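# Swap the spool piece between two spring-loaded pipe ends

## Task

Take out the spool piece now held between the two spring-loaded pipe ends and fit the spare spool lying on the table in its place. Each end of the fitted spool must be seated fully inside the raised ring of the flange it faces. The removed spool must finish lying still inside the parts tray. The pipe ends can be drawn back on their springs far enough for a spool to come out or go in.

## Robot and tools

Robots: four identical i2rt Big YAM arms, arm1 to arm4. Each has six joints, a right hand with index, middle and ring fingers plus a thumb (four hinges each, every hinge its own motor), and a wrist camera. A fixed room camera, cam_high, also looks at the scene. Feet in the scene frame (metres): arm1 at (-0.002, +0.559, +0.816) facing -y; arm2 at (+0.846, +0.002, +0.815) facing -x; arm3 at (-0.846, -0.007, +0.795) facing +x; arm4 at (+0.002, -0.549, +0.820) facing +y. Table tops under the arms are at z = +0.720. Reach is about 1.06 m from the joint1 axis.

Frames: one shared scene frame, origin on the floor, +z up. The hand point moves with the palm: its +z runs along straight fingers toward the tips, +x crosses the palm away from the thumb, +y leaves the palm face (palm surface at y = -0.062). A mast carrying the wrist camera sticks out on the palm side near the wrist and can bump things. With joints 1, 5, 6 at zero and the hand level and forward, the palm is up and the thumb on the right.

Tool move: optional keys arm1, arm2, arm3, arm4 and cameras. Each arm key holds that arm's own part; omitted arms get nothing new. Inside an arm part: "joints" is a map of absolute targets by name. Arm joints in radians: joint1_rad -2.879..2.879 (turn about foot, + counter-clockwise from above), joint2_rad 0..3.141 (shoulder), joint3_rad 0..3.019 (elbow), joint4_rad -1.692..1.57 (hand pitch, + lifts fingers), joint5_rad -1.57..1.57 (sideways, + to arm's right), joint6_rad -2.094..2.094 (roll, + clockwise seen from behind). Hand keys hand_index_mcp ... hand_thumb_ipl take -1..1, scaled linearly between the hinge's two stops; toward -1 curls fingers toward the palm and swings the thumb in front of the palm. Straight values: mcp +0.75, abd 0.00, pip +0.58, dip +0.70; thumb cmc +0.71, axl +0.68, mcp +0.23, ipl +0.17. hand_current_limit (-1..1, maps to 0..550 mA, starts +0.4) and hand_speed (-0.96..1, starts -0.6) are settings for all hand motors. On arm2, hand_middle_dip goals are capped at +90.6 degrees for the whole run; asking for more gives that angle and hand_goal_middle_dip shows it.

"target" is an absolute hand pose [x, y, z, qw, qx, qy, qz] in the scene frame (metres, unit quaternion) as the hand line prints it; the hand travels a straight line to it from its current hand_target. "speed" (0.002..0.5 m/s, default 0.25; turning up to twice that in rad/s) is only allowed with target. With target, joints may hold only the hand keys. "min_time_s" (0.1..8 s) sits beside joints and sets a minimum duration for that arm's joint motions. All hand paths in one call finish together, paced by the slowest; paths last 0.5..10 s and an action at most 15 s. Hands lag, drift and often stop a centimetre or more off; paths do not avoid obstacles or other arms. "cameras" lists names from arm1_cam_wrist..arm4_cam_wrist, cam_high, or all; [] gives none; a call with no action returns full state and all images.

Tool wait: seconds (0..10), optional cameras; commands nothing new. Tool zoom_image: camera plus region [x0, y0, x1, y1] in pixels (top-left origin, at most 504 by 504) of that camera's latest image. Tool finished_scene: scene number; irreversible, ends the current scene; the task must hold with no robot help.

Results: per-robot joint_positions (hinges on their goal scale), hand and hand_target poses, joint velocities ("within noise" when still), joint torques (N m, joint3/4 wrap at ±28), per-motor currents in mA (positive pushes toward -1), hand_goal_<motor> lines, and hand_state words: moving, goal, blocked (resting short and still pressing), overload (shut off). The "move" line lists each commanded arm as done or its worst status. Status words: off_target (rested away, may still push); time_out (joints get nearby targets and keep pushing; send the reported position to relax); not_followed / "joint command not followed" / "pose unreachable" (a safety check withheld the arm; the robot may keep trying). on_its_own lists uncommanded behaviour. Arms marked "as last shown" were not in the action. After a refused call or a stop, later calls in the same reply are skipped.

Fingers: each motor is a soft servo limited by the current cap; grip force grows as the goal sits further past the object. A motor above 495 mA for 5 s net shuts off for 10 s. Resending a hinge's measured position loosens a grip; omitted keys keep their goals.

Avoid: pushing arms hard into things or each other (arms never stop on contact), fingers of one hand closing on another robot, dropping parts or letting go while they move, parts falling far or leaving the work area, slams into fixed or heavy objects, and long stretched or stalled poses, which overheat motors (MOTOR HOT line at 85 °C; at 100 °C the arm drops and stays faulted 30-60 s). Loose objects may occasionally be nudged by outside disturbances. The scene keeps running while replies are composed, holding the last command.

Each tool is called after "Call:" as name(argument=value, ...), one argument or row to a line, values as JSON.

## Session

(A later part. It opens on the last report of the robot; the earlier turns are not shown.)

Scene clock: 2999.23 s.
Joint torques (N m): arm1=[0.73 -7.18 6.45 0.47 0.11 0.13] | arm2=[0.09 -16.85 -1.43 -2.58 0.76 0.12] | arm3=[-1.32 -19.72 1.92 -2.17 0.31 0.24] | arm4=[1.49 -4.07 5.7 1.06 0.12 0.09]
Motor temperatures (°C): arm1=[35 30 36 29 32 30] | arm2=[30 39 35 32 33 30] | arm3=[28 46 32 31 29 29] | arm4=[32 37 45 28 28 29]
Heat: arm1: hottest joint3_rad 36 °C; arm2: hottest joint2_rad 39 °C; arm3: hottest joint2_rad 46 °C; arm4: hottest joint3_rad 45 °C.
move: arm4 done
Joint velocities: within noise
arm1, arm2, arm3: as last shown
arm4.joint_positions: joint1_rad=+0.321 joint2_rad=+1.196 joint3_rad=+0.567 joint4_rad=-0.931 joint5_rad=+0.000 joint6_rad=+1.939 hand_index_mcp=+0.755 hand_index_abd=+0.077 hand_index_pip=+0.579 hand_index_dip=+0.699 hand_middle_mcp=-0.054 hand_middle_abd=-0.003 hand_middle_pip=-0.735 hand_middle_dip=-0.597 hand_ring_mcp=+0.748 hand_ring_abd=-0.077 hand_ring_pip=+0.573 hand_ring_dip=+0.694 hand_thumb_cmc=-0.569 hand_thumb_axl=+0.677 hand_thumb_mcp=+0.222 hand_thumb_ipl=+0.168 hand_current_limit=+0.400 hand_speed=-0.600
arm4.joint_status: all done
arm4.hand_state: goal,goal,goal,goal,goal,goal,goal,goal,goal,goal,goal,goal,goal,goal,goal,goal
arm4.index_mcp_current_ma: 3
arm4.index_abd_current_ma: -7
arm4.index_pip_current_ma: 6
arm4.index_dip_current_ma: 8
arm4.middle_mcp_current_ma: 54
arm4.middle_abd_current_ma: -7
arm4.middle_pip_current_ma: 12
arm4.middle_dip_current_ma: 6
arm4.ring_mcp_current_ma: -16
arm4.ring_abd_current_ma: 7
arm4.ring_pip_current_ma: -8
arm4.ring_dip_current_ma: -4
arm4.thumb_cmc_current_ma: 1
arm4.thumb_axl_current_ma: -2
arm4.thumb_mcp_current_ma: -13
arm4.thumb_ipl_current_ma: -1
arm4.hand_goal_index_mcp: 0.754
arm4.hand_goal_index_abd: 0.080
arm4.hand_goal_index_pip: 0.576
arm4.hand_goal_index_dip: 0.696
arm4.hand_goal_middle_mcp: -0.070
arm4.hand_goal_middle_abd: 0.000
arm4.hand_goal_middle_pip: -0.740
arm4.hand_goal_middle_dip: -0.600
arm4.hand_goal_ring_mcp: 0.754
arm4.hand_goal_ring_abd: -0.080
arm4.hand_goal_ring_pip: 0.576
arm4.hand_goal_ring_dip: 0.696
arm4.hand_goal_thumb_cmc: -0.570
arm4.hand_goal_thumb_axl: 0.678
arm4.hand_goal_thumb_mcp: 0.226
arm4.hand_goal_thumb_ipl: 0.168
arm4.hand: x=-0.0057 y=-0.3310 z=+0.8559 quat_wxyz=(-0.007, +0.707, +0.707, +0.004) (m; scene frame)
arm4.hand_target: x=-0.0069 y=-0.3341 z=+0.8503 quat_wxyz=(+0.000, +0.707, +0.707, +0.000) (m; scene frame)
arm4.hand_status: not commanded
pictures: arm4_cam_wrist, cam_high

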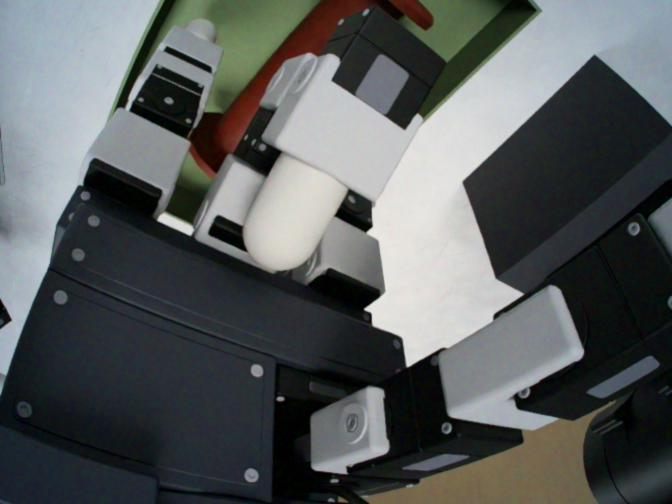

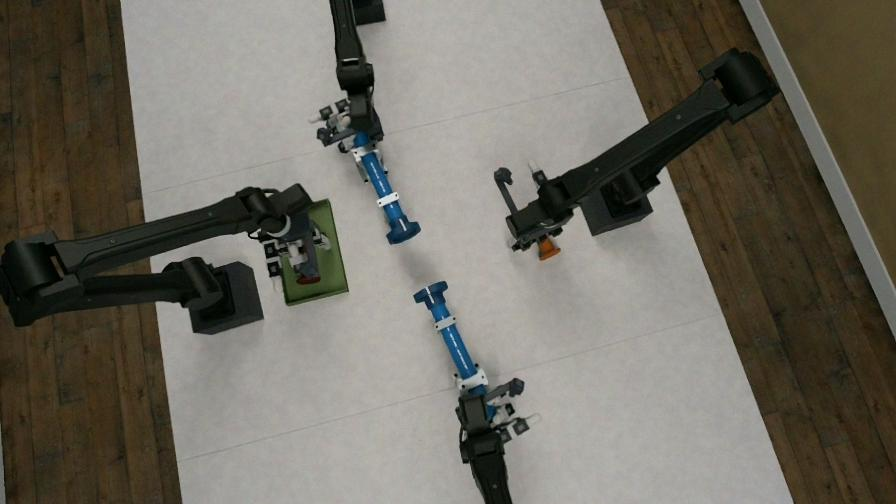

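Call:
move(
  arm4={"target": [-0.006, -0.336, 0.94, 0, 0.7071, 0.7071, 0], "speed": 0.08},
  arm1={"joints": {"hand_index_abd": 0.08, "hand_middle_abd": -0.02, "hand_current_limit": 0.4}},
)

Call:
move(
  arm4={"target": [0.0, -0.345, 1.02, 0, 0.7071, 0.7071, 0], "speed": 0.15},
  arm1={"target": [-0.041, 0.312, 0.97, 0, 0.7621, -0.6475, 0], "speed": 0.1},
  cameras=["cam_high", "arm4_cam_wrist", "arm1_cam_wrist"],
)

Scene clock: 3010.70 s.
Joint torques (N m): arm1=[0.79 -7.12 6.5 0.17 0.09 0.14] | arm2=[0.09 -16.67 -1.4 -2.59 0.77 0.14] | arm3=[-1.38 -19.72 1.92 -2.15 0.32 0.25] | arm4=[1.32 -5.48 10.15 0.25 0.11 0.08]
Motor temperatures (°C): arm1=[35 30 36 29 32 30] | arm2=[30 39 35 32 33 30] | arm3=[28 46 31 31 29 29] | arm4=[32 37 45 28 28 29]
Heat: arm1: hottest joint3_rad 36 °C; arm2: hottest joint2_rad 39 °C; arm3: hottest joint2_rad 46 °C; arm4: hottest joint3_rad 45 °C.
move: arm1 off_target; arm4 off_target
Joint velocities: within noise
arm1.joint_positions: joint1_rad=+0.139 joint2_rad=+1.229 joint3_rad=+0.610 joint4_rad=-0.983 joint5_rad=-0.003 joint6_rad=+1.590 hand_index_mcp=+0.753 hand_index_abd=+0.086 hand_index_pip=+0.575 hand_index_dip=+0.695 hand_middle_mcp=+0.751 hand_middle_abd=-0.043 hand_middle_pip=+0.575 hand_middle_dip=+0.696 hand_ring_mcp=+0.751 hand_ring_abd=-0.217 hand_ring_pip=+0.577 hand_ring_dip=+0.696 hand_thumb_cmc=-0.570 hand_thumb_axl=+0.677 hand_thumb_mcp=+0.223 hand_thumb_ipl=+0.168 hand_current_limit=+0.400 hand_speed=-0.600
arm1.joint_status: hand_middle_abd off_target (ended at -0.043, target -0.020); the others done
arm1.hand_state: goal,goal,goal,goal,goal,blocked,goal,goal,goal,goal,goal,goal,goal,goal,goal,goal
arm1.index_mcp_current_ma: 0
arm1.index_abd_current_ma: 2
arm1.index_pip_current_ma: 0
arm1.index_dip_current_ma: 0
arm1.middle_mcp_current_ma: -1
arm1.middle_abd_current_ma: -17
arm1.middle_pip_current_ma: 0
arm1.middle_dip_current_ma: 0
arm1.ring_mcp_current_ma: -1
arm1.ring_abd_current_ma: 1
arm1.ring_pip_current_ma: 0
arm1.ring_dip_current_ma: 0
arm1.thumb_cmc_current_ma: 0
arm1.thumb_axl_current_ma: 0
arm1.thumb_mcp_current_ma: -1
arm1.thumb_ipl_current_ma: 0
arm1.hand_goal_index_mcp: 0.754
arm1.hand_goal_index_abd: 0.080
arm1.hand_goal_index_pip: 0.576
arm1.hand_goal_index_dip: 0.696
arm1.hand_goal_middle_mcp: 0.754
arm1.hand_goal_middle_abd: -0.020
arm1.hand_goal_middle_pip: 0.576
arm1.hand_goal_middle_dip: 0.696
arm1.hand_goal_ring_mcp: 0.754
arm1.hand_goal_ring_abd: -0.220
arm1.hand_goal_ring_pip: 0.576
arm1.hand_goal_ring_dip: 0.696
arm1.hand_goal_thumb_cmc: -0.570
arm1.hand_goal_thumb_axl: 0.678
arm1.hand_goal_thumb_mcp: 0.226
arm1.hand_goal_thumb_ipl: 0.168
arm1.hand: x=-0.0410 y=+0.3099 z=+0.8605 quat_wxyz=(-0.007, +0.764, -0.645, -0.006) (m; scene frame)
arm1.hand_target: x=-0.0401 y=+0.3101 z=+0.8619 quat_wxyz=(+0.000, +0.762, -0.647, +0.000) (m; scene frame)
arm1.hand_status: not commanded
arm2, arm3: as last shown
arm4.joint_positions: joint1_rad=+0.321 joint2_rad=+1.068 joint3_rad=+0.674 joint4_rad=-1.227 joint5_rad=+0.000 joint6_rad=+1.939 hand_index_mcp=+0.755 hand_index_abd=+0.076 hand_index_pip=+0.579 hand_index_dip=+0.699 hand_middle_mcp=-0.054 hand_middle_abd=-0.003 hand_middle_pip=-0.735 hand_middle_dip=-0.597 hand_ring_mcp=+0.749 hand_ring_abd=-0.077 hand_ring_pip=+0.573 hand_ring_dip=+0.694 hand_thumb_cmc=-0.569 hand_thumb_axl=+0.677 hand_thumb_mcp=+0.222 hand_thumb_ipl=+0.168 hand_current_limit=+0.400 hand_speed=-0.600
arm4.joint_status: not commanded
arm4.hand_state: goal,goal,goal,goal,goal,goal,goal,goal,goal,goal,goal,goal,goal,goal,goal,goal
arm4.index_mcp_current_ma: 3
arm4.index_abd_current_ma: -9
arm4.index_pip_current_ma: 6
arm4.index_dip_current_ma: 8
arm4.middle_mcp_current_ma: 54
arm4.middle_abd_current_ma: -7
arm4.middle_pip_current_ma: 12
arm4.middle_dip_current_ma: 6
arm4.ring_mcp_current_ma: -13
arm4.ring_abd_current_ma: 6
arm4.ring_pip_current_ma: -7
arm4.ring_dip_current_ma: -4
arm4.thumb_cmc_current_ma: 1
arm4.thumb_axl_current_ma: -2
arm4.thumb_mcp_current_ma: -13
arm4.thumb_ipl_current_ma: -1
arm4.hand_goal_index_mcp: 0.754
arm4.hand_goal_index_abd: 0.080
arm4.hand_goal_index_pip: 0.576
arm4.hand_goal_index_dip: 0.696
arm4.hand_goal_middle_mcp: -0.070
arm4.hand_goal_middle_abd: 0.000
arm4.hand_goal_middle_pip: -0.740
arm4.hand_goal_middle_dip: -0.600
arm4.hand_goal_ring_mcp: 0.754
arm4.hand_goal_ring_abd: -0.080
arm4.hand_goal_ring_pip: 0.576
arm4.hand_goal_ring_dip: 0.696
arm4.hand_goal_thumb_cmc: -0.570
arm4.hand_goal_thumb_axl: 0.678
arm4.hand_goal_thumb_mcp: 0.226
arm4.hand_goal_thumb_ipl: 0.168
arm4.hand: x=+0.0010 y=-0.3489 z=+0.9249 quat_wxyz=(+0.021, +0.707, +0.707, -0.008) (m; scene frame)
arm4.hand_target: x=-0.0056 y=-0.3364 z=+0.9397 quat_wxyz=(+0.000, +0.707, +0.707, +0.000) (m; scene frame)
arm4.hand_status: off_target (0.021 m and 2.6 deg from the pose sent, 0.084 m and 0.9 deg at the start)
pictures: none

Scene clock: 3012.53 s.
Joint torques (N m): arm1=[0.32 -5.66 12.34 -0.66 0.08 0.11] | arm2=[0.15 -16.79 -1.47 -2.59 0.76 0.12] | arm3=[-1.38 -19.6 1.91 -2.14 0.31 0.25] | arm4=[0.73 -4.66 10.91 0.23 0.14 -0.03]
Motor temperatures (°C): arm1=[35 30 36 29 32 30] | arm2=[30 39 35 32 33 30] | arm3=[28 46 31 31 29 29] | arm4=[32 37 46 28 28 29]
Heat: arm1: hottest joint3_rad 36 °C; arm2: hottest joint2_rad 39 °C; arm3: hottest joint2_rad 46 °C; arm4: hottest joint3_rad 46 °C.
move: arm1 off_target; arm4 off_target
Joint velocities: within noise
arm1.joint_positions: joint1_rad=+0.139 joint2_rad=+1.069 joint3_rad=+0.753 joint4_rad=-1.322 joint5_rad=-0.003 joint6_rad=+1.590 hand_index_mcp=+0.753 hand_index_abd=+0.082 hand_index_pip=+0.575 hand_index_dip=+0.695 hand_middle_mcp=+0.751 hand_middle_abd=-0.023 hand_middle_pip=+0.575 hand_middle_dip=+0.696 hand_ring_mcp=+0.751 hand_ring_abd=-0.217 hand_ring_pip=+0.577 hand_ring_dip=+0.696 hand_thumb_cmc=-0.570 hand_thumb_axl=+0.677 hand_thumb_mcp=+0.223 hand_thumb_ipl=+0.168 hand_current_limit=+0.400 hand_speed=-0.600
arm1.joint_status: not commanded
arm1.hand_state: goal,goal,goal,goal,goal,goal,goal,goal,goal,goal,goal,goal,goal,goal,goal,goal
arm1.index_mcp_current_ma: 0
arm1.index_abd_current_ma: 0
arm1.index_pip_current_ma: 0
arm1.index_dip_current_ma: 0
arm1.middle_mcp_current_ma: -1
arm1.middle_abd_current_ma: -1
arm1.middle_pip_current_ma: 0
arm1.middle_dip_current_ma: 0
arm1.ring_mcp_current_ma: -1
arm1.ring_abd_current_ma: 1
arm1.ring_pip_current_ma: 0
arm1.ring_dip_current_ma: 0
arm1.thumb_cmc_current_ma: 0
arm1.thumb_axl_current_ma: 0
arm1.thumb_mcp_current_ma: -1
arm1.thumb_ipl_current_ma: 0
arm1.hand_goal_index_mcp: 0.754
arm1.hand_goal_index_abd: 0.080
arm1.hand_goal_index_pip: 0.576
arm1.hand_goal_index_dip: 0.696
arm1.hand_goal_middle_mcp: 0.754
arm1.hand_goal_middle_abd: -0.020
arm1.hand_goal_middle_pip: 0.576
arm1.hand_goal_middle_dip: 0.696
arm1.hand_goal_ring_mcp: 0.754
arm1.hand_goal_ring_abd: -0.220
arm1.hand_goal_ring_pip: 0.576
arm1.hand_goal_ring_dip: 0.696
arm1.hand_goal_thumb_cmc: -0.570
arm1.hand_goal_thumb_axl: 0.678
arm1.hand_goal_thumb_mcp: 0.226
arm1.hand_goal_thumb_ipl: 0.168
arm1.on_its_own: hand_middle_abd moved +0.021 to your old target -0.020
arm1.hand: x=-0.0443 y=+0.3271 z=+0.9498 quat_wxyz=(-0.017, +0.764, -0.645, -0.020) (m; scene frame)
arm1.hand_target: x=-0.0413 y=+0.3126 z=+0.9697 quat_wxyz=(+0.000, +0.762, -0.647, +0.000) (m; scene frame)
arm1.hand_status: off_target (0.025 m and 3.1 deg from the pose sent, 0.109 m and 1.1 deg at the start)
arm2.joint_positions: joint1_rad=-0.016 joint2_rad=+1.603 joint3_rad=+0.751 joint4_rad=-0.620 joint5_rad=-0.003 joint6_rad=+1.324 hand_index_mcp=-0.438 hand_index_abd=-0.001 hand_index_pip=-0.038 hand_index_dip=-0.320 hand_middle_mcp=-0.509 hand_middle_abd=+0.013 hand_middle_pip=-0.258 hand_middle_dip=-0.305 hand_ring_mcp=-0.424 hand_ring_abd=+0.015 hand_ring_pip=-0.263 hand_ring_dip=-0.297 hand_thumb_cmc=-0.571 hand_thumb_axl=+0.683 hand_thumb_mcp=+0.240 hand_thumb_ipl=+0.166 hand_current_limit=+0.750 hand_speed=-0.600
arm2.joint_status: not commanded
arm2.hand_state: goal,goal,blocked,blocked,blocked,goal,blocked,blocked,blocked,goal,blocked,blocked,goal,goal,goal,goal
arm2.index_mcp_current_ma: 18
arm2.index_abd_current_ma: 0
arm2.index_pip_current_ma: -80
arm2.index_dip_current_ma: -34
arm2.middle_mcp_current_ma: 297
arm2.middle_abd_current_ma: 15
arm2.middle_pip_current_ma: 481
arm2.middle_dip_current_ma: 481
arm2.ring_mcp_current_ma: 481
arm2.ring_abd_current_ma: 18
arm2.ring_pip_current_ma: 481
arm2.ring_dip_current_ma: 481
arm2.thumb_cmc_current_ma: 0
arm2.thumb_axl_current_ma: 6
arm2.thumb_mcp_current_ma: 29
arm2.thumb_ipl_current_ma: -2
arm2.hand_goal_index_mcp: -0.450
arm2.hand_goal_index_abd: 0.000
arm2.hand_goal_index_pip: 0.000
arm2.hand_goal_index_dip: -0.300
arm2.hand_goal_middle_mcp: -0.600
arm2.hand_goal_middle_abd: 0.000
arm2.hand_goal_middle_pip: -0.500
arm2.hand_goal_middle_dip: -0.500
arm2.hand_goal_ring_mcp: -0.600
arm2.hand_goal_ring_abd: 0.000
arm2.hand_goal_ring_pip: -0.500
arm2.hand_goal_ring_dip: -0.500
arm2.hand_goal_thumb_cmc: -0.570
arm2.hand_goal_thumb_axl: 0.678
arm2.hand_goal_thumb_mcp: 0.226
arm2.hand_goal_thumb_ipl: 0.168
arm2.hand: x=+0.4734 y=+0.1072 z=+0.7898 quat_wxyz=(-0.053, -0.100, +0.994, +0.002) (m; scene frame)
arm2.hand_target: x=+0.5339 y=+0.1135 z=+0.7894 quat_wxyz=(+0.000, -0.081, +0.997, +0.000) (m; scene frame)
arm2.hand_status: not commanded
arm3.joint_positions: joint1_rad=-0.074 joint2_rad=+1.803 joint3_rad=+1.086 joint4_rad=-0.790 joint5_rad=-0.004 joint6_rad=+1.238 hand_index_mcp=-0.400 hand_index_abd=-0.001 hand_index_pip=+0.007 hand_index_dip=-0.297 hand_middle_mcp=-0.518 hand_middle_abd=+0.009 hand_middle_pip=-0.215 hand_middle_dip=-0.383 hand_ring_mcp=-0.468 hand_ring_abd=+0.005 hand_ring_pip=-0.219 hand_ring_dip=-0.329 hand_thumb_cmc=-0.570 hand_thumb_axl=+0.677 hand_thumb_mcp=+0.223 hand_thumb_ipl=+0.168 hand_current_limit=+0.750 hand_speed=-0.600
arm3.joint_status: not commanded
arm3.hand_state: blocked,goal,goal,goal,blocked,goal,blocked,blocked,blocked,goal,blocked,blocked,goal,goal,goal,goal
arm3.index_mcp_current_ma: 84
arm3.index_abd_current_ma: -2
arm3.index_pip_current_ma: 24
arm3.index_dip_current_ma: 9
arm3.middle_mcp_current_ma: 383
arm3.middle_abd_current_ma: 29
arm3.middle_pip_current_ma: 481
arm3.middle_dip_current_ma: 481
arm3.ring_mcp_current_ma: 481
arm3.ring_abd_current_ma: 15
arm3.ring_pip_current_ma: 481
arm3.ring_dip_current_ma: 481
arm3.thumb_cmc_current_ma: 0
arm3.thumb_axl_current_ma: -2
arm3.thumb_mcp_current_ma: -14
arm3.thumb_ipl_current_ma: -1
arm3.hand_goal_index_mcp: -0.420
arm3.hand_goal_index_abd: 0.000
arm3.hand_goal_index_pip: 0.000
arm3.hand_goal_index_dip: -0.300
arm3.hand_goal_middle_mcp: -0.600
arm3.hand_goal_middle_abd: 0.000
arm3.hand_goal_middle_pip: -0.500
arm3.hand_goal_middle_dip: -0.500
arm3.hand_goal_ring_mcp: -0.600
arm3.hand_goal_ring_abd: 0.000
arm3.hand_goal_ring_pip: -0.500
arm3.hand_goal_ring_dip: -0.500
arm3.hand_goal_thumb_cmc: -0.570
arm3.hand_goal_thumb_axl: 0.678
arm3.hand_goal_thumb_mcp: 0.226
arm3.hand_goal_thumb_ipl: 0.168
arm3.hand: x=-0.3758 y=-0.1550 z=+0.7874 quat_wxyz=(+0.009, +0.994, +0.103, +0.037) (m; scene frame)
arm3.hand_target: x=-0.4206 y=-0.1577 z=+0.7898 quat_wxyz=(+0.000, +0.997, +0.081, +0.000) (m; scene frame)
arm3.hand_status: not commanded
arm4.joint_positions: joint1_rad=+0.321 joint2_rad=+0.981 joint3_rad=+0.834 joint4_rad=-1.475 joint5_rad=+0.000 joint6_rad=+1.939 hand_index_mcp=+0.755 hand_index_abd=+0.076 hand_index_pip=+0.579 hand_index_dip=+0.699 hand_middle_mcp=-0.054 hand_middle_abd=-0.003 hand_middle_pip=-0.735 hand_middle_dip=-0.597 hand_ring_mcp=+0.749 hand_ring_abd=-0.077 hand_ring_pip=+0.573 hand_ring_dip=+0.694 hand_thumb_cmc=-0.569 hand_thumb_axl=+0.677 hand_thumb_mcp=+0.222 hand_thumb_ipl=+0.168 hand_current_limit=+0.400 hand_speed=-0.600
arm4.joint_status: not commanded
arm4.hand_state: goal,goal,goal,goal,goal,goal,goal,goal,goal,goal,goal,goal,goal,goal,goal,goal
arm4.index_mcp_current_ma: 3
arm4.index_abd_current_ma: -9
arm4.index_pip_current_ma: 6
arm4.index_dip_current_ma: 8
arm4.middle_mcp_current_ma: 54
arm4.middle_abd_current_ma: -7
arm4.middle_pip_current_ma: 12
arm4.middle_dip_current_ma: 6
arm4.ring_mcp_current_ma: -13
arm4.ring_abd_current_ma: 6
arm4.ring_pip_current_ma: -7
arm4.ring_dip_current_ma: -4
arm4.thumb_cmc_current_ma: 1
arm4.thumb_axl_current_ma: -2
arm4.thumb_mcp_current_ma: -13
arm4.thumb_ipl_current_ma: -1
arm4.hand_goal_index_mcp: 0.754
arm4.hand_goal_index_abd: 0.080
arm4.hand_goal_index_pip: 0.576
arm4.hand_goal_index_dip: 0.696
arm4.hand_goal_middle_mcp: -0.070
arm4.hand_goal_middle_abd: 0.000
arm4.hand_goal_middle_pip: -0.740
arm4.hand_goal_middle_dip: -0.600
arm4.hand_goal_ring_mcp: 0.754
arm4.hand_goal_ring_abd: -0.080
arm4.hand_goal_ring_pip: 0.576
arm4.hand_goal_ring_dip: 0.696
arm4.hand_goal_thumb_cmc: -0.570
arm4.hand_goal_thumb_axl: 0.678
arm4.hand_goal_thumb_mcp: 0.226
arm4.hand_goal_thumb_ipl: 0.168
arm4.hand: x=+0.0034 y=-0.3553 z=+1.0033 quat_wxyz=(+0.021, +0.707, +0.707, -0.008) (m; scene frame)
arm4.hand_target: x=+0.0003 y=-0.3455 z=+1.0197 quat_wxyz=(+0.000, +0.707, +0.707, +0.000) (m; scene frame)
arm4.hand_status: off_target (0.020 m and 2.6 deg from the pose sent, 0.095 m and 2.5 deg at the start)
pictures: arm1_cam_wrist, arm4_cam_wrist, cam_high

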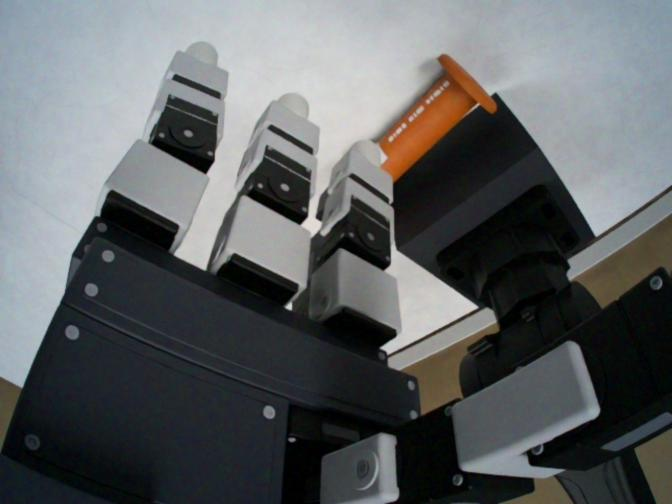

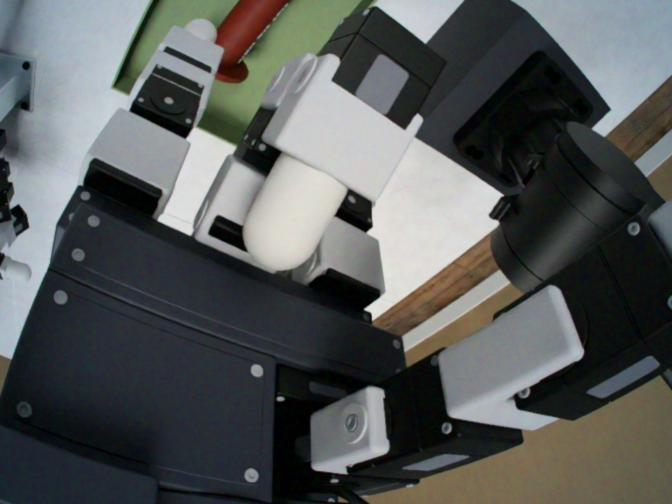

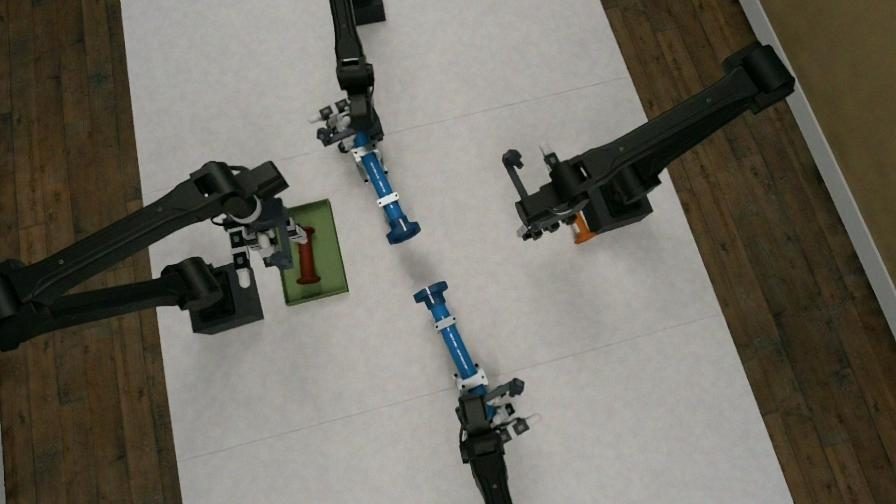

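Call:
move(
  arm4={"target": [0.02, -0.39, 1.06, 0, 0.7071, 0.7071, 0], "speed": 0.15},
  cameras=["cam_high", "arm1_cam_wrist"],
)

Call:
zoom_image(
  camera="cam_high",
  region=[500, 140, 680, 280],
)

Call:
zoom_image(
  camera="arm1_cam_wrist",
  region=[280, 0, 672, 300],
)

Scene clock: 3024.00 s.
Joint torques (N m): arm1=[0.62 -5.77 12.29 -0.61 0.09 0.11] | arm2=[0.03 -16.73 -1.42 -2.61 0.77 0.11] | arm3=[-1.38 -19.66 1.91 -2.14 0.31 0.24] | arm4=[0.21 -2.14 11.04 0.27 0.16 -0.08]
Motor temperatures (°C): arm1=[35 30 39 29 32 30] | arm2=[30 39 35 32 33 30] | arm3=[28 46 31 31 29 29] | arm4=[32 37 46 28 28 29]
Heat: arm1: hottest joint3_rad 39 °C; arm2: hottest joint2_rad 39 °C; arm3: hottest joint2_rad 46 °C; arm4: hottest joint3_rad 46 °C.
move: arm4 off_target
Joint velocities: within noise
arm1.joint_positions: joint1_rad=+0.139 joint2_rad=+1.069 joint3_rad=+0.753 joint4_rad=-1.322 joint5_rad=-0.003 joint6_rad=+1.590 hand_index_mcp=+0.753 hand_index_abd=+0.082 hand_index_pip=+0.575 hand_index_dip=+0.695 hand_middle_mcp=+0.751 hand_middle_abd=-0.023 hand_middle_pip=+0.575 hand_middle_dip=+0.696 hand_ring_mcp=+0.751 hand_ring_abd=-0.217 hand_ring_pip=+0.577 hand_ring_dip=+0.696 hand_thumb_cmc=-0.570 hand_thumb_axl=+0.677 hand_thumb_mcp=+0.223 hand_thumb_ipl=+0.168 hand_current_limit=+0.400 hand_speed=-0.600
arm1.joint_status: not commanded
arm1.hand_state: goal,goal,goal,goal,goal,goal,goal,goal,goal,goal,goal,goal,goal,goal,goal,goal
arm1.index_mcp_current_ma: 0
arm1.index_abd_current_ma: 0
arm1.index_pip_current_ma: 0
arm1.index_dip_current_ma: 0
arm1.middle_mcp_current_ma: -1
arm1.middle_abd_current_ma: -1
arm1.middle_pip_current_ma: 0
arm1.middle_dip_current_ma: 0
arm1.ring_mcp_current_ma: -1
arm1.ring_abd_current_ma: 1
arm1.ring_pip_current_ma: 0
arm1.ring_dip_current_ma: 0
arm1.thumb_cmc_current_ma: 0
arm1.thumb_axl_current_ma: 0
arm1.thumb_mcp_current_ma: -1
arm1.thumb_ipl_current_ma: 0
arm1.hand_goal_index_mcp: 0.754
arm1.hand_goal_index_abd: 0.080
arm1.hand_goal_index_pip: 0.576
arm1.hand_goal_index_dip: 0.696
arm1.hand_goal_middle_mcp: 0.754
arm1.hand_goal_middle_abd: -0.020
arm1.hand_goal_middle_pip: 0.576
arm1.hand_goal_middle_dip: 0.696
arm1.hand_goal_ring_mcp: 0.754
arm1.hand_goal_ring_abd: -0.220
arm1.hand_goal_ring_pip: 0.576
arm1.hand_goal_ring_dip: 0.696
arm1.hand_goal_thumb_cmc: -0.570
arm1.hand_goal_thumb_axl: 0.678
arm1.hand_goal_thumb_mcp: 0.226
arm1.hand_goal_thumb_ipl: 0.168
arm1.hand: x=-0.0444 y=+0.3272 z=+0.9498 quat_wxyz=(-0.018, +0.764, -0.645, -0.020) (m; scene frame)
arm1.hand_target: x=-0.0413 y=+0.3127 z=+0.9697 quat_wxyz=(+0.000, +0.762, -0.647, +0.000) (m; scene frame)
arm1.hand_status: not commanded
arm2, arm3: as last shown
arm4.joint_positions: joint1_rad=+0.313 joint2_rad=+0.829 joint3_rad=+0.863 joint4_rad=-1.650 joint5_rad=+0.000 joint6_rad=+1.933 hand_index_mcp=+0.755 hand_index_abd=+0.076 hand_index_pip=+0.579 hand_index_dip=+0.699 hand_middle_mcp=-0.054 hand_middle_abd=-0.003 hand_middle_pip=-0.735 hand_middle_dip=-0.597 hand_ring_mcp=+0.749 hand_ring_abd=-0.077 hand_ring_pip=+0.573 hand_ring_dip=+0.694 hand_thumb_cmc=-0.569 hand_thumb_axl=+0.677 hand_thumb_mcp=+0.222 hand_thumb_ipl=+0.168 hand_current_limit=+0.400 hand_speed=-0.600
arm4.joint_status: not commanded
arm4.hand_state: goal,goal,goal,goal,goal,goal,goal,goal,goal,goal,goal,goal,goal,goal,goal,goal
arm4.index_mcp_current_ma: 2
arm4.index_abd_current_ma: -8
arm4.index_pip_current_ma: 6
arm4.index_dip_current_ma: 8
arm4.middle_mcp_current_ma: 54
arm4.middle_abd_current_ma: -7
arm4.middle_pip_current_ma: 12
arm4.middle_dip_current_ma: 6
arm4.ring_mcp_current_ma: -12
arm4.ring_abd_current_ma: 6
arm4.ring_pip_current_ma: -7
arm4.ring_dip_current_ma: -4
arm4.thumb_cmc_current_ma: 1
arm4.thumb_axl_current_ma: -2
arm4.thumb_mcp_current_ma: -13
arm4.thumb_ipl_current_ma: -1
arm4.hand_goal_index_mcp: 0.754
arm4.hand_goal_index_abd: 0.080
arm4.hand_goal_index_pip: 0.576
arm4.hand_goal_index_dip: 0.696
arm4.hand_goal_middle_mcp: -0.070
arm4.hand_goal_middle_abd: 0.000
arm4.hand_goal_middle_pip: -0.740
arm4.hand_goal_middle_dip: -0.600
arm4.hand_goal_ring_mcp: 0.754
arm4.hand_goal_ring_abd: -0.080
arm4.hand_goal_ring_pip: 0.576
arm4.hand_goal_ring_dip: 0.696
arm4.hand_goal_thumb_cmc: -0.570
arm4.hand_goal_thumb_axl: 0.678
arm4.hand_goal_thumb_mcp: 0.226
arm4.hand_goal_thumb_ipl: 0.168
arm4.hand: x=+0.0214 y=-0.3981 z=+1.0441 quat_wxyz=(+0.019, +0.707, +0.707, -0.007) (m; scene frame)
arm4.hand_target: x=+0.0202 y=-0.3904 z=+1.0597 quat_wxyz=(+0.000, +0.707, +0.707, +0.000) (m; scene frame)
arm4.hand_status: off_target (0.018 m and 2.3 deg from the pose sent, 0.069 m and 2.7 deg at the start)
pictures: arm1_cam_wrist, cam_high

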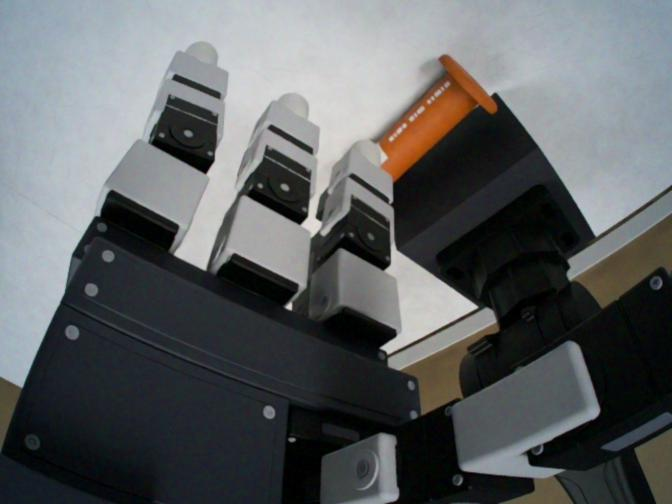

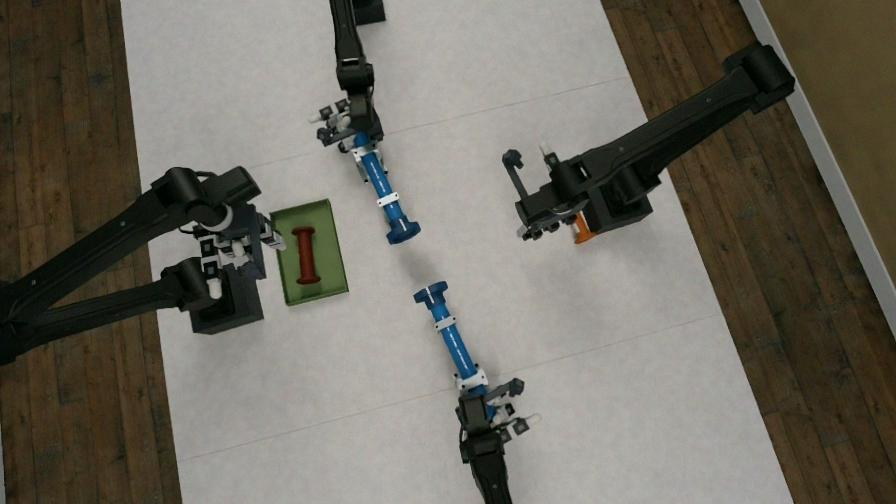

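Scaled by 2.800 from the camera's 896x504 image, which has a finer 1280x720 frame.

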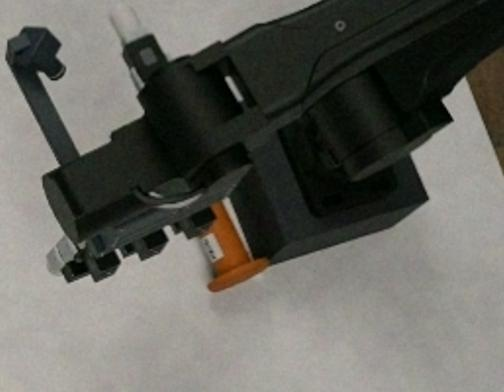

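Scaled by 1.286 from the camera's 672x504 image, which has a finer 960x720 frame.

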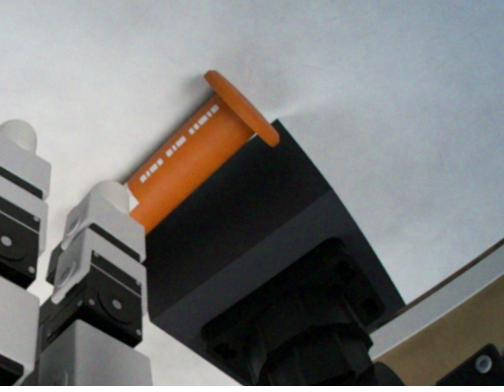

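Call:
move(
  arm1={"target": [-0.083, 0.36, 0.985, -0.09, 0.718, -0.6837, -0.0945], "speed": 0.1, "joints": {"hand_middle_abd": 0, "hand_middle_mcp": -0.07, "hand_middle_pip": -0.74, "hand_middle_dip": -0.6, "hand_ring_abd": -0.08, "hand_index_abd": 0.0}},
  cameras=["cam_high", "arm1_cam_wrist"],
)

Call:
zoom_image(
  camera="cam_high",
  region=[500, 140, 680, 280],
)

Scene clock: 3160.47 s.
Joint torques (N m): arm1=[-0.62 -4.01 11.78 -1.44 0.18 -0.02] | arm2=[0.03 -16.91 -1.37 -2.65 0.77 0.1] | arm3=[-1.44 -19.66 1.91 -2.14 0.31 0.25] | arm4=[0.26 -2.08 11.04 0.24 0.16 -0.1]
Motor temperatures (°C): arm1=[35 29 48 29 32 30] | arm2=[30 39 34 32 33 30] | arm3=[28 46 31 31 29 29] | arm4=[32 36 51 28 28 29]
Heat: arm1: hottest joint3_rad 48 °C; arm2: hottest joint2_rad 39 °C; arm3: hottest joint2_rad 46 °C; arm4: hottest joint3_rad 51 °C.
move: arm1 off_target
Joint velocities: within noise
arm1.joint_positions: joint1_rad=-0.006 joint2_rad=+1.105 joint3_rad=+0.798 joint4_rad=-1.563 joint5_rad=+0.004 joint6_rad=+1.568 hand_index_mcp=+0.753 hand_index_abd=+0.002 hand_index_pip=+0.575 hand_index_dip=+0.695 hand_middle_mcp=-0.053 hand_middle_abd=-0.003 hand_middle_pip=-0.736 hand_middle_dip=-0.597 hand_ring_mcp=+0.751 hand_ring_abd=-0.083 hand_ring_pip=+0.577 hand_ring_dip=+0.696 hand_thumb_cmc=-0.570 hand_thumb_axl=+0.677 hand_thumb_mcp=+0.223 hand_thumb_ipl=+0.168 hand_current_limit=+0.400 hand_speed=-0.600
arm1.joint_status: all done
arm1.hand_state: goal,goal,goal,goal,goal,goal,goal,goal,goal,goal,goal,goal,goal,goal,goal,goal
arm1.index_mcp_current_ma: 0
arm1.index_abd_current_ma: 0
arm1.index_pip_current_ma: 0
arm1.index_dip_current_ma: 0
arm1.middle_mcp_current_ma: 14
arm1.middle_abd_current_ma: -1
arm1.middle_pip_current_ma: 2
arm1.middle_dip_current_ma: 1
arm1.ring_mcp_current_ma: -1
arm1.ring_abd_current_ma: -1
arm1.ring_pip_current_ma: 0
arm1.ring_dip_current_ma: 0
arm1.thumb_cmc_current_ma: 0
arm1.thumb_axl_current_ma: 0
arm1.thumb_mcp_current_ma: -1
arm1.thumb_ipl_current_ma: 0
arm1.hand_goal_index_mcp: 0.754
arm1.hand_goal_index_abd: 0.000
arm1.hand_goal_index_pip: 0.576
arm1.hand_goal_index_dip: 0.696
arm1.hand_goal_middle_mcp: -0.070
arm1.hand_goal_middle_abd: 0.000
arm1.hand_goal_middle_pip: -0.740
arm1.hand_goal_middle_dip: -0.600
arm1.hand_goal_ring_mcp: 0.754
arm1.hand_goal_ring_abd: -0.080
arm1.hand_goal_ring_pip: 0.576
arm1.hand_goal_ring_dip: 0.696
arm1.hand_goal_thumb_cmc: -0.570
arm1.hand_goal_thumb_axl: 0.678
arm1.hand_goal_thumb_mcp: 0.226
arm1.hand_goal_thumb_ipl: 0.168
arm1.hand: x=-0.0809 y=+0.3751 z=+0.9725 quat_wxyz=(-0.098, +0.716, -0.683, -0.104) (m; scene frame)
arm1.hand_target: x=-0.0830 y=+0.3606 z=+0.9848 quat_wxyz=(-0.090, +0.718, -0.684, -0.095) (m; scene frame)
arm1.hand_status: off_target (0.020 m and 1.4 deg from the pose sent, 0.062 m and 13.7 deg at the start)
arm2, arm3, arm4: as last shown
arm4.joint_positions: joint1_rad=+0.313 joint2_rad=+0.829 joint3_rad=+0.863 joint4_rad=-1.650 joint5_rad=+0.000 joint6_rad=+1.932 hand_index_mcp=+0.755 hand_index_abd=+0.076 hand_index_pip=+0.579 hand_index_dip=+0.699 hand_middle_mcp=-0.054 hand_middle_abd=-0.003 hand_middle_pip=-0.735 hand_middle_dip=-0.597 hand_ring_mcp=+0.749 hand_ring_abd=-0.077 hand_ring_pip=+0.573 hand_ring_dip=+0.694 hand_thumb_cmc=-0.569 hand_thumb_axl=+0.677 hand_thumb_mcp=+0.222 hand_thumb_ipl=+0.168 hand_current_limit=+0.400 hand_speed=-0.600
arm4.hand: x=+0.0215 y=-0.3982 z=+1.0442 quat_wxyz=(+0.019, +0.707, +0.707, -0.008) (m; scene frame)
pictures: arm1_cam_wrist, cam_high

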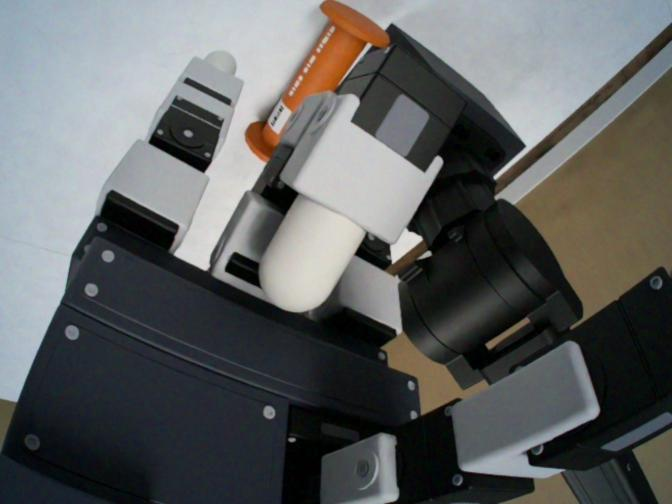

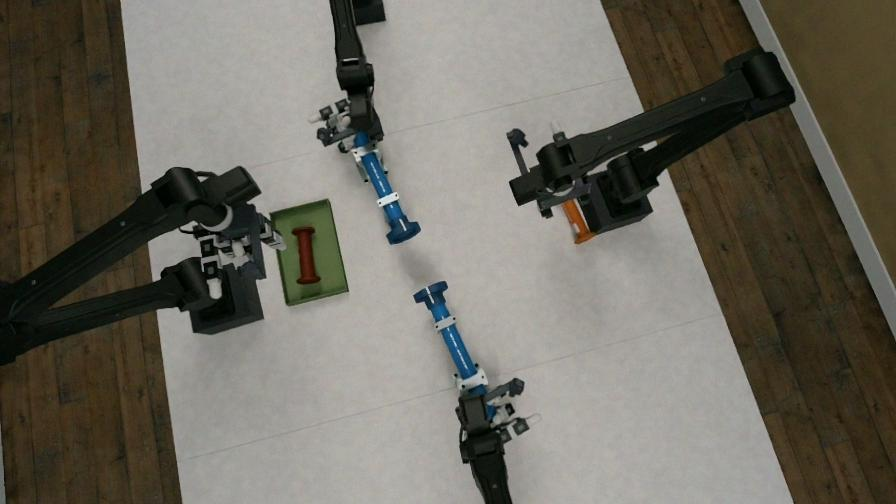

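Scaled by 2.800 from the camera's 896x504 image, which has a finer 1280x720 frame.

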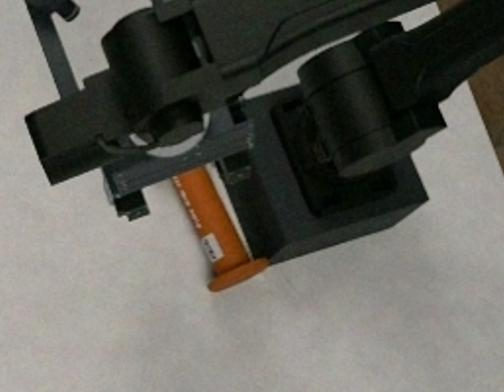

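Call:
move(
  arm1={"target": [-0.062, 0.380, 0.925, -0.09, 0.718, -0.6837, -0.0945], "speed": 0.08},
  cameras=["cam_high", "arm1_cam_wrist"],
)

Call:
zoom_image(
  camera="arm1_cam_wrist",
  region=[120, 0, 560, 300],
)

Scene clock: 3208.10 s.
Joint torques (N m): arm1=[1.49 -3.78 6.76 -0.34 -0.05 0.2] | arm2=[-0.03 -16.91 -1.37 -2.58 0.77 0.11] | arm3=[-1.44 -19.66 1.91 -2.17 0.31 0.24] | arm4=[0.26 -2.08 11.07 0.23 0.16 -0.1]
Motor temperatures (°C): arm1=[35 29 48 29 32 30] | arm2=[30 39 34 32 33 30] | arm3=[28 46 31 31 29 29] | arm4=[32 36 52 28 28 29]
Heat: arm1: hottest joint3_rad 48 °C; arm2: hottest joint2_rad 39 °C; arm3: hottest joint2_rad 46 °C; arm4: hottest joint3_rad 52 °C.
move: arm1 done
Joint velocities: within noise
arm1.joint_positions: joint1_rad=+0.060 joint2_rad=+1.116 joint3_rad=+0.695 joint4_rad=-1.414 joint5_rad=-0.016 joint6_rad=+1.627 hand_index_mcp=+0.753 hand_index_abd=+0.002 hand_index_pip=+0.575 hand_index_dip=+0.695 hand_middle_mcp=-0.054 hand_middle_abd=-0.003 hand_middle_pip=-0.736 hand_middle_dip=-0.597 hand_ring_mcp=+0.751 hand_ring_abd=-0.083 hand_ring_pip=+0.577 hand_ring_dip=+0.696 hand_thumb_cmc=-0.570 hand_thumb_axl=+0.677 hand_thumb_mcp=+0.223 hand_thumb_ipl=+0.168 hand_current_limit=+0.400 hand_speed=-0.600
arm1.joint_status: not commanded
arm1.hand_state: goal,goal,goal,goal,goal,goal,goal,goal,goal,goal,goal,goal,goal,goal,goal,goal
arm1.index_mcp_current_ma: 0
arm1.index_abd_current_ma: 0
arm1.index_pip_current_ma: 0
arm1.index_dip_current_ma: 0
arm1.middle_mcp_current_ma: 13
arm1.middle_abd_current_ma: -1
arm1.middle_pip_current_ma: 1
arm1.middle_dip_current_ma: 1
arm1.ring_mcp_current_ma: -1
arm1.ring_abd_current_ma: -1
arm1.ring_pip_current_ma: 0
arm1.ring_dip_current_ma: 0
arm1.thumb_cmc_current_ma: 0
arm1.thumb_axl_current_ma: 0
arm1.thumb_mcp_current_ma: -1
arm1.thumb_ipl_current_ma: 0
arm1.hand_goal_index_mcp: 0.754
arm1.hand_goal_index_abd: 0.000
arm1.hand_goal_index_pip: 0.576
arm1.hand_goal_index_dip: 0.696
arm1.hand_goal_middle_mcp: -0.070
arm1.hand_goal_middle_abd: 0.000
arm1.hand_goal_middle_pip: -0.740
arm1.hand_goal_middle_dip: -0.600
arm1.hand_goal_ring_mcp: 0.754
arm1.hand_goal_ring_abd: -0.080
arm1.hand_goal_ring_pip: 0.576
arm1.hand_goal_ring_dip: 0.696
arm1.hand_goal_thumb_cmc: -0.570
arm1.hand_goal_thumb_axl: 0.678
arm1.hand_goal_thumb_mcp: 0.226
arm1.hand_goal_thumb_ipl: 0.168
arm1.hand: x=-0.0645 y=+0.3788 z=+0.9296 quat_wxyz=(-0.087, +0.719, -0.684, -0.090) (m; scene frame)
arm1.hand_target: x=-0.0621 y=+0.3801 z=+0.9251 quat_wxyz=(-0.090, +0.718, -0.684, -0.094) (m; scene frame)
arm1.hand_status: done (0.005 m and 0.7 deg from the pose sent, 0.051 m and 1.4 deg at the start)
arm2, arm3, arm4: as last shown
pictures: arm1_cam_wrist, cam_high

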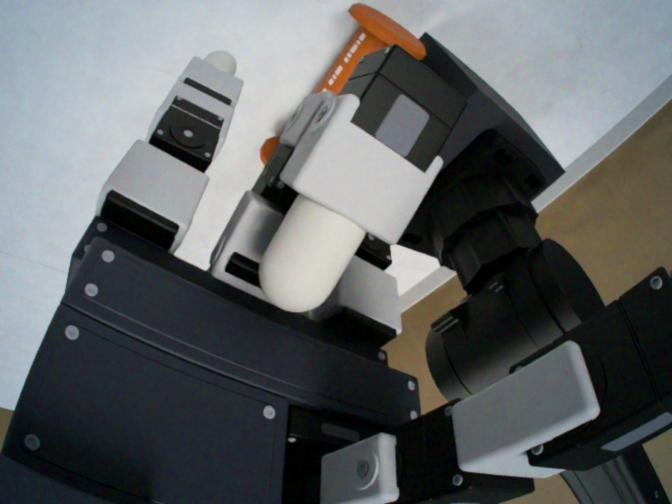

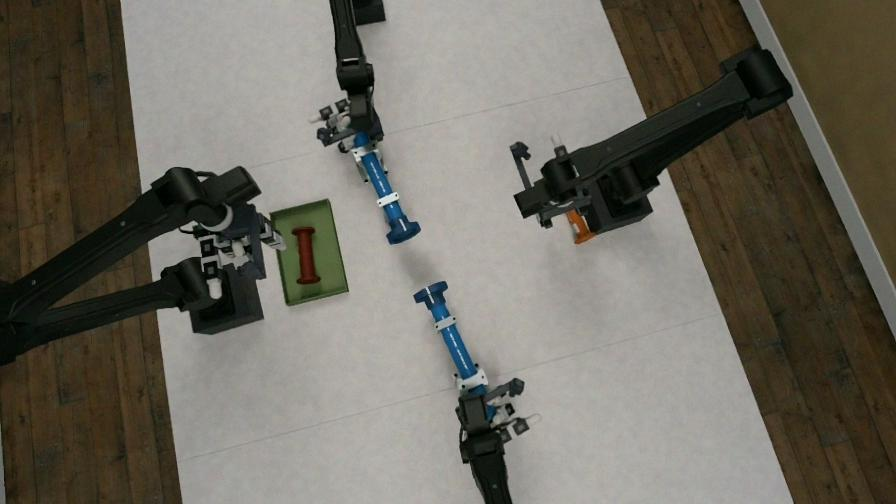

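Scaled by 1.145 from the camera's 672x504 image, which has a finer 960x720 frame.

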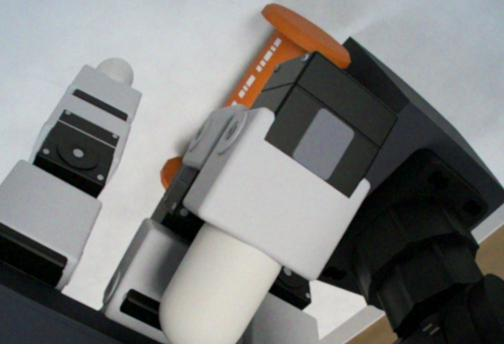

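Call:
move(
  arm1={"target": [-0.060, 0.400, 0.895, -0.09, 0.718, -0.6837, -0.0945], "speed": 0.06},
  cameras=["cam_high", "arm1_cam_wrist"],
)

Call:
zoom_image(
  camera="arm1_cam_wrist",
  region=[120, 0, 560, 300],
)

Call:
zoom_image(
  camera="cam_high",
  region=[500, 140, 680, 280],
)

Scene clock: 3257.53 s.
Joint torques (N m): arm1=[1.26 -4.07 6.43 -0.38 -0.05 0.19] | arm2=[-0.03 -16.85 -1.4 -2.63 0.78 0.13] | arm3=[-1.38 -19.66 1.91 -2.15 0.31 0.24] | arm4=[0.26 -2.08 11.06 0.24 0.15 -0.1]
Motor temperatures (°C): arm1=[34 29 41 29 32 30] | arm2=[30 39 34 32 33 30] | arm3=[28 46 31 31 29 29] | arm4=[32 36 52 28 28 29]
Heat: arm1: hottest joint3_rad 41 °C; arm2: hottest joint2_rad 39 °C; arm3: hottest joint2_rad 46 °C; arm4: hottest joint3_rad 52 °C.
move: arm1 done
Joint velocities: within noise
arm1.joint_positions: joint1_rad=+0.079 joint2_rad=+1.116 joint3_rad=+0.597 joint4_rad=-1.330 joint5_rad=-0.021 joint6_rad=+1.646 hand_index_mcp=+0.753 hand_index_abd=+0.002 hand_index_pip=+0.575 hand_index_dip=+0.695 hand_middle_mcp=-0.054 hand_middle_abd=-0.003 hand_middle_pip=-0.736 hand_middle_dip=-0.597 hand_ring_mcp=+0.751 hand_ring_abd=-0.083 hand_ring_pip=+0.577 hand_ring_dip=+0.696 hand_thumb_cmc=-0.570 hand_thumb_axl=+0.677 hand_thumb_mcp=+0.223 hand_thumb_ipl=+0.168 hand_current_limit=+0.400 hand_speed=-0.600
arm1.joint_status: not commanded
arm1.hand_state: goal,goal,goal,goal,goal,goal,goal,goal,goal,goal,goal,goal,goal,goal,goal,goal
arm1.index_mcp_current_ma: 0
arm1.index_abd_current_ma: 0
arm1.index_pip_current_ma: 0
arm1.index_dip_current_ma: 0
arm1.middle_mcp_current_ma: 13
arm1.middle_abd_current_ma: -1
arm1.middle_pip_current_ma: 1
arm1.middle_dip_current_ma: 1
arm1.ring_mcp_current_ma: -1
arm1.ring_abd_current_ma: -1
arm1.ring_pip_current_ma: 0
arm1.ring_dip_current_ma: 0
arm1.thumb_cmc_current_ma: 0
arm1.thumb_axl_current_ma: 0
arm1.thumb_mcp_current_ma: -1
arm1.thumb_ipl_current_ma: 0
arm1.hand_goal_index_mcp: 0.754
arm1.hand_goal_index_abd: 0.000
arm1.hand_goal_index_pip: 0.576
arm1.hand_goal_index_dip: 0.696
arm1.hand_goal_middle_mcp: -0.070
arm1.hand_goal_middle_abd: 0.000
arm1.hand_goal_middle_pip: -0.740
arm1.hand_goal_middle_dip: -0.600
arm1.hand_goal_ring_mcp: 0.754
arm1.hand_goal_ring_abd: -0.080
arm1.hand_goal_ring_pip: 0.576
arm1.hand_goal_ring_dip: 0.696
arm1.hand_goal_thumb_cmc: -0.570
arm1.hand_goal_thumb_axl: 0.678
arm1.hand_goal_thumb_mcp: 0.226
arm1.hand_goal_thumb_ipl: 0.168
arm1.hand: x=-0.0623 y=+0.3987 z=+0.8974 quat_wxyz=(-0.091, +0.718, -0.683, -0.095) (m; scene frame)
arm1.hand_target: x=-0.0600 y=+0.4000 z=+0.8951 quat_wxyz=(-0.090, +0.718, -0.684, -0.094) (m; scene frame)
arm1.hand_status: done (0.004 m and 0.1 deg from the pose sent, 0.041 m and 0.7 deg at the start)
arm2, arm3, arm4: as last shown
pictures: arm1_cam_wrist, cam_high

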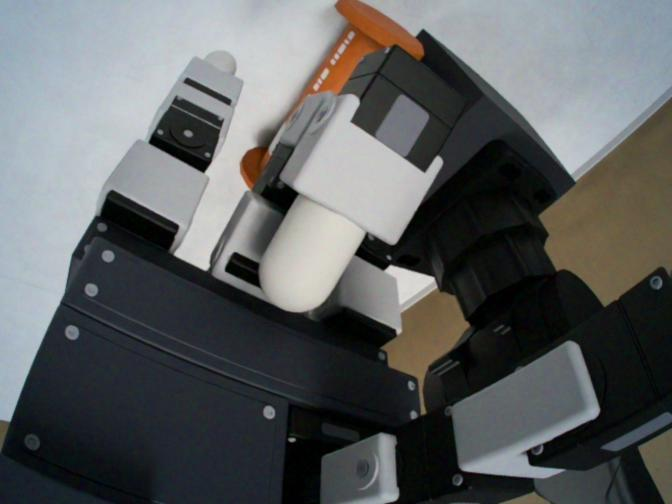

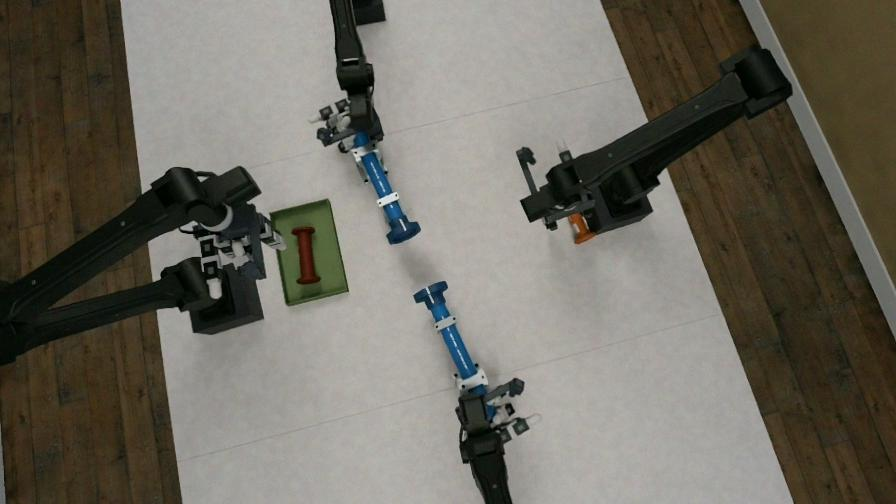

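Scaled by 1.145 from the camera's 672x504 image, which has a finer 960x720 frame.

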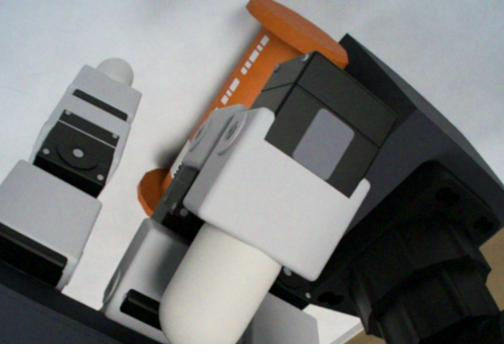

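Scaled by 2.800 from the camera's 896x504 image, which has a finer 1280x720 frame.

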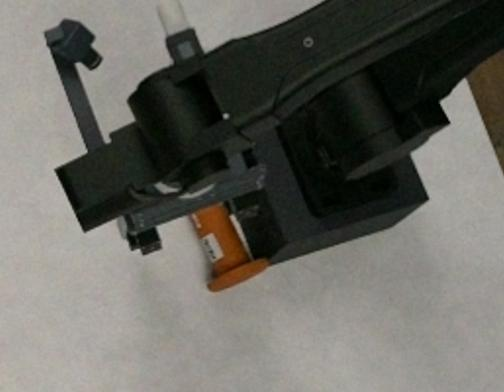

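Call:
move(
  arm1={"target": [-0.060, 0.401, 0.885, -0.09, 0.718, -0.6837, -0.0945], "speed": 0.03},
  cameras=["cam_high", "arm1_cam_wrist"],
)

Call:
zoom_image(
  camera="arm1_cam_wrist",
  region=[120, 0, 560, 300],
)

Call:
zoom_image(
  camera="cam_high",
  region=[540, 180, 640, 260],
)

Scene clock: 3270.87 s.
Joint torques (N m): arm1=[1.55 -3.02 6.27 -0.24 -0.05 0.19] | arm2=[0.32 -16.85 -1.42 -2.61 0.76 0.12] | arm3=[-1.38 -19.66 1.91 -2.15 0.31 0.25] | arm4=[0.26 -1.96 11.06 0.25 0.15 -0.09]
Motor temperatures (°C): arm1=[34 29 41 29 32 30] | arm2=[30 39 34 32 33 30] | arm3=[28 46 31 31 29 29] | arm4=[32 36 52 28 28 29]
Heat: arm1: hottest joint3_rad 41 °C; arm2: hottest joint2_rad 39 °C; arm3: hottest joint2_rad 46 °C; arm4: hottest joint3_rad 52 °C.
move: arm1 done
Joint velocities: within noise
arm1.joint_positions: joint1_rad=+0.079 joint2_rad=+1.117 joint3_rad=+0.578 joint4_rad=-1.295 joint5_rad=-0.021 joint6_rad=+1.647 hand_index_mcp=+0.753 hand_index_abd=+0.002 hand_index_pip=+0.575 hand_index_dip=+0.695 hand_middle_mcp=-0.054 hand_middle_abd=-0.003 hand_middle_pip=-0.736 hand_middle_dip=-0.597 hand_ring_mcp=+0.751 hand_ring_abd=-0.083 hand_ring_pip=+0.577 hand_ring_dip=+0.696 hand_thumb_cmc=-0.570 hand_thumb_axl=+0.677 hand_thumb_mcp=+0.223 hand_thumb_ipl=+0.168 hand_current_limit=+0.400 hand_speed=-0.600
arm1.joint_status: not commanded
arm1.hand_state: goal,goal,goal,goal,goal,goal,goal,goal,goal,goal,goal,goal,goal,goal,goal,goal
arm1.index_mcp_current_ma: 0
arm1.index_abd_current_ma: 0
arm1.index_pip_current_ma: 0
arm1.index_dip_current_ma: 0
arm1.middle_mcp_current_ma: 13
arm1.middle_abd_current_ma: -1
arm1.middle_pip_current_ma: 1
arm1.middle_dip_current_ma: 1
arm1.ring_mcp_current_ma: -1
arm1.ring_abd_current_ma: -1
arm1.ring_pip_current_ma: 0
arm1.ring_dip_current_ma: 0
arm1.thumb_cmc_current_ma: 0
arm1.thumb_axl_current_ma: 0
arm1.thumb_mcp_current_ma: -1
arm1.thumb_ipl_current_ma: 0
arm1.hand_goal_index_mcp: 0.754
arm1.hand_goal_index_abd: 0.000
arm1.hand_goal_index_pip: 0.576
arm1.hand_goal_index_dip: 0.696
arm1.hand_goal_middle_mcp: -0.070
arm1.hand_goal_middle_abd: 0.000
arm1.hand_goal_middle_pip: -0.740
arm1.hand_goal_middle_dip: -0.600
arm1.hand_goal_ring_mcp: 0.754
arm1.hand_goal_ring_abd: -0.080
arm1.hand_goal_ring_pip: 0.576
arm1.hand_goal_ring_dip: 0.696
arm1.hand_goal_thumb_cmc: -0.570
arm1.hand_goal_thumb_axl: 0.678
arm1.hand_goal_thumb_mcp: 0.226
arm1.hand_goal_thumb_ipl: 0.168
arm1.hand: x=-0.0622 y=+0.3988 z=+0.8893 quat_wxyz=(-0.087, +0.719, -0.684, -0.090) (m; scene frame)
arm1.hand_target: x=-0.0601 y=+0.4010 z=+0.8852 quat_wxyz=(-0.090, +0.718, -0.684, -0.094) (m; scene frame)
arm1.hand_status: done (0.005 m and 0.7 deg from the pose sent, 0.013 m and 0.1 deg at the start)
arm2, arm3, arm4: as last shown
pictures: arm1_cam_wrist, cam_high

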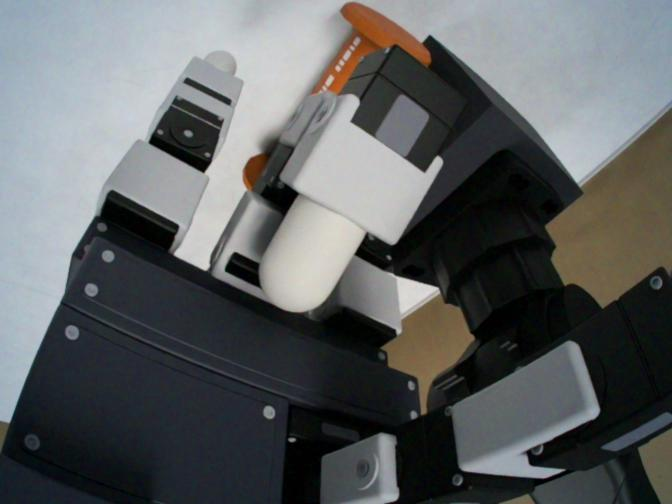

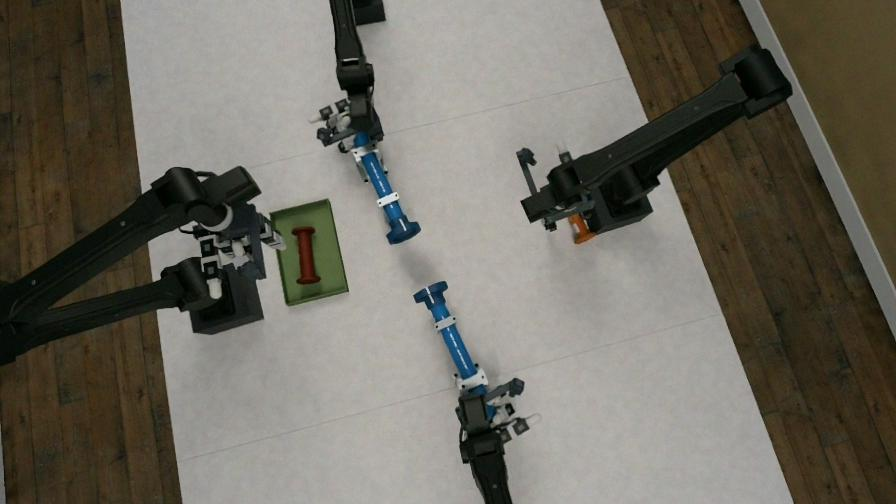

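Scaled by 1.145 from the camera's 672x504 image, which has a finer 960x720 frame.

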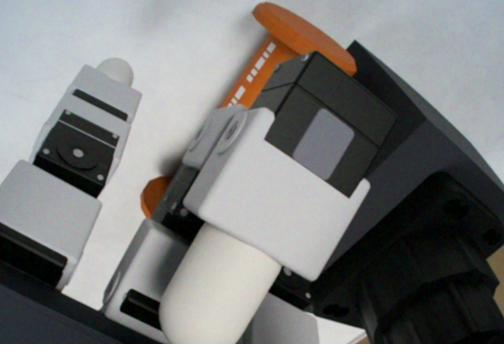

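Scaled by 5.040 from the camera's 896x504 image, which has a finer 1280x720 frame.

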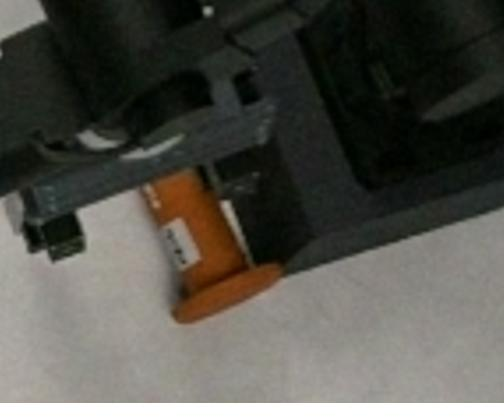

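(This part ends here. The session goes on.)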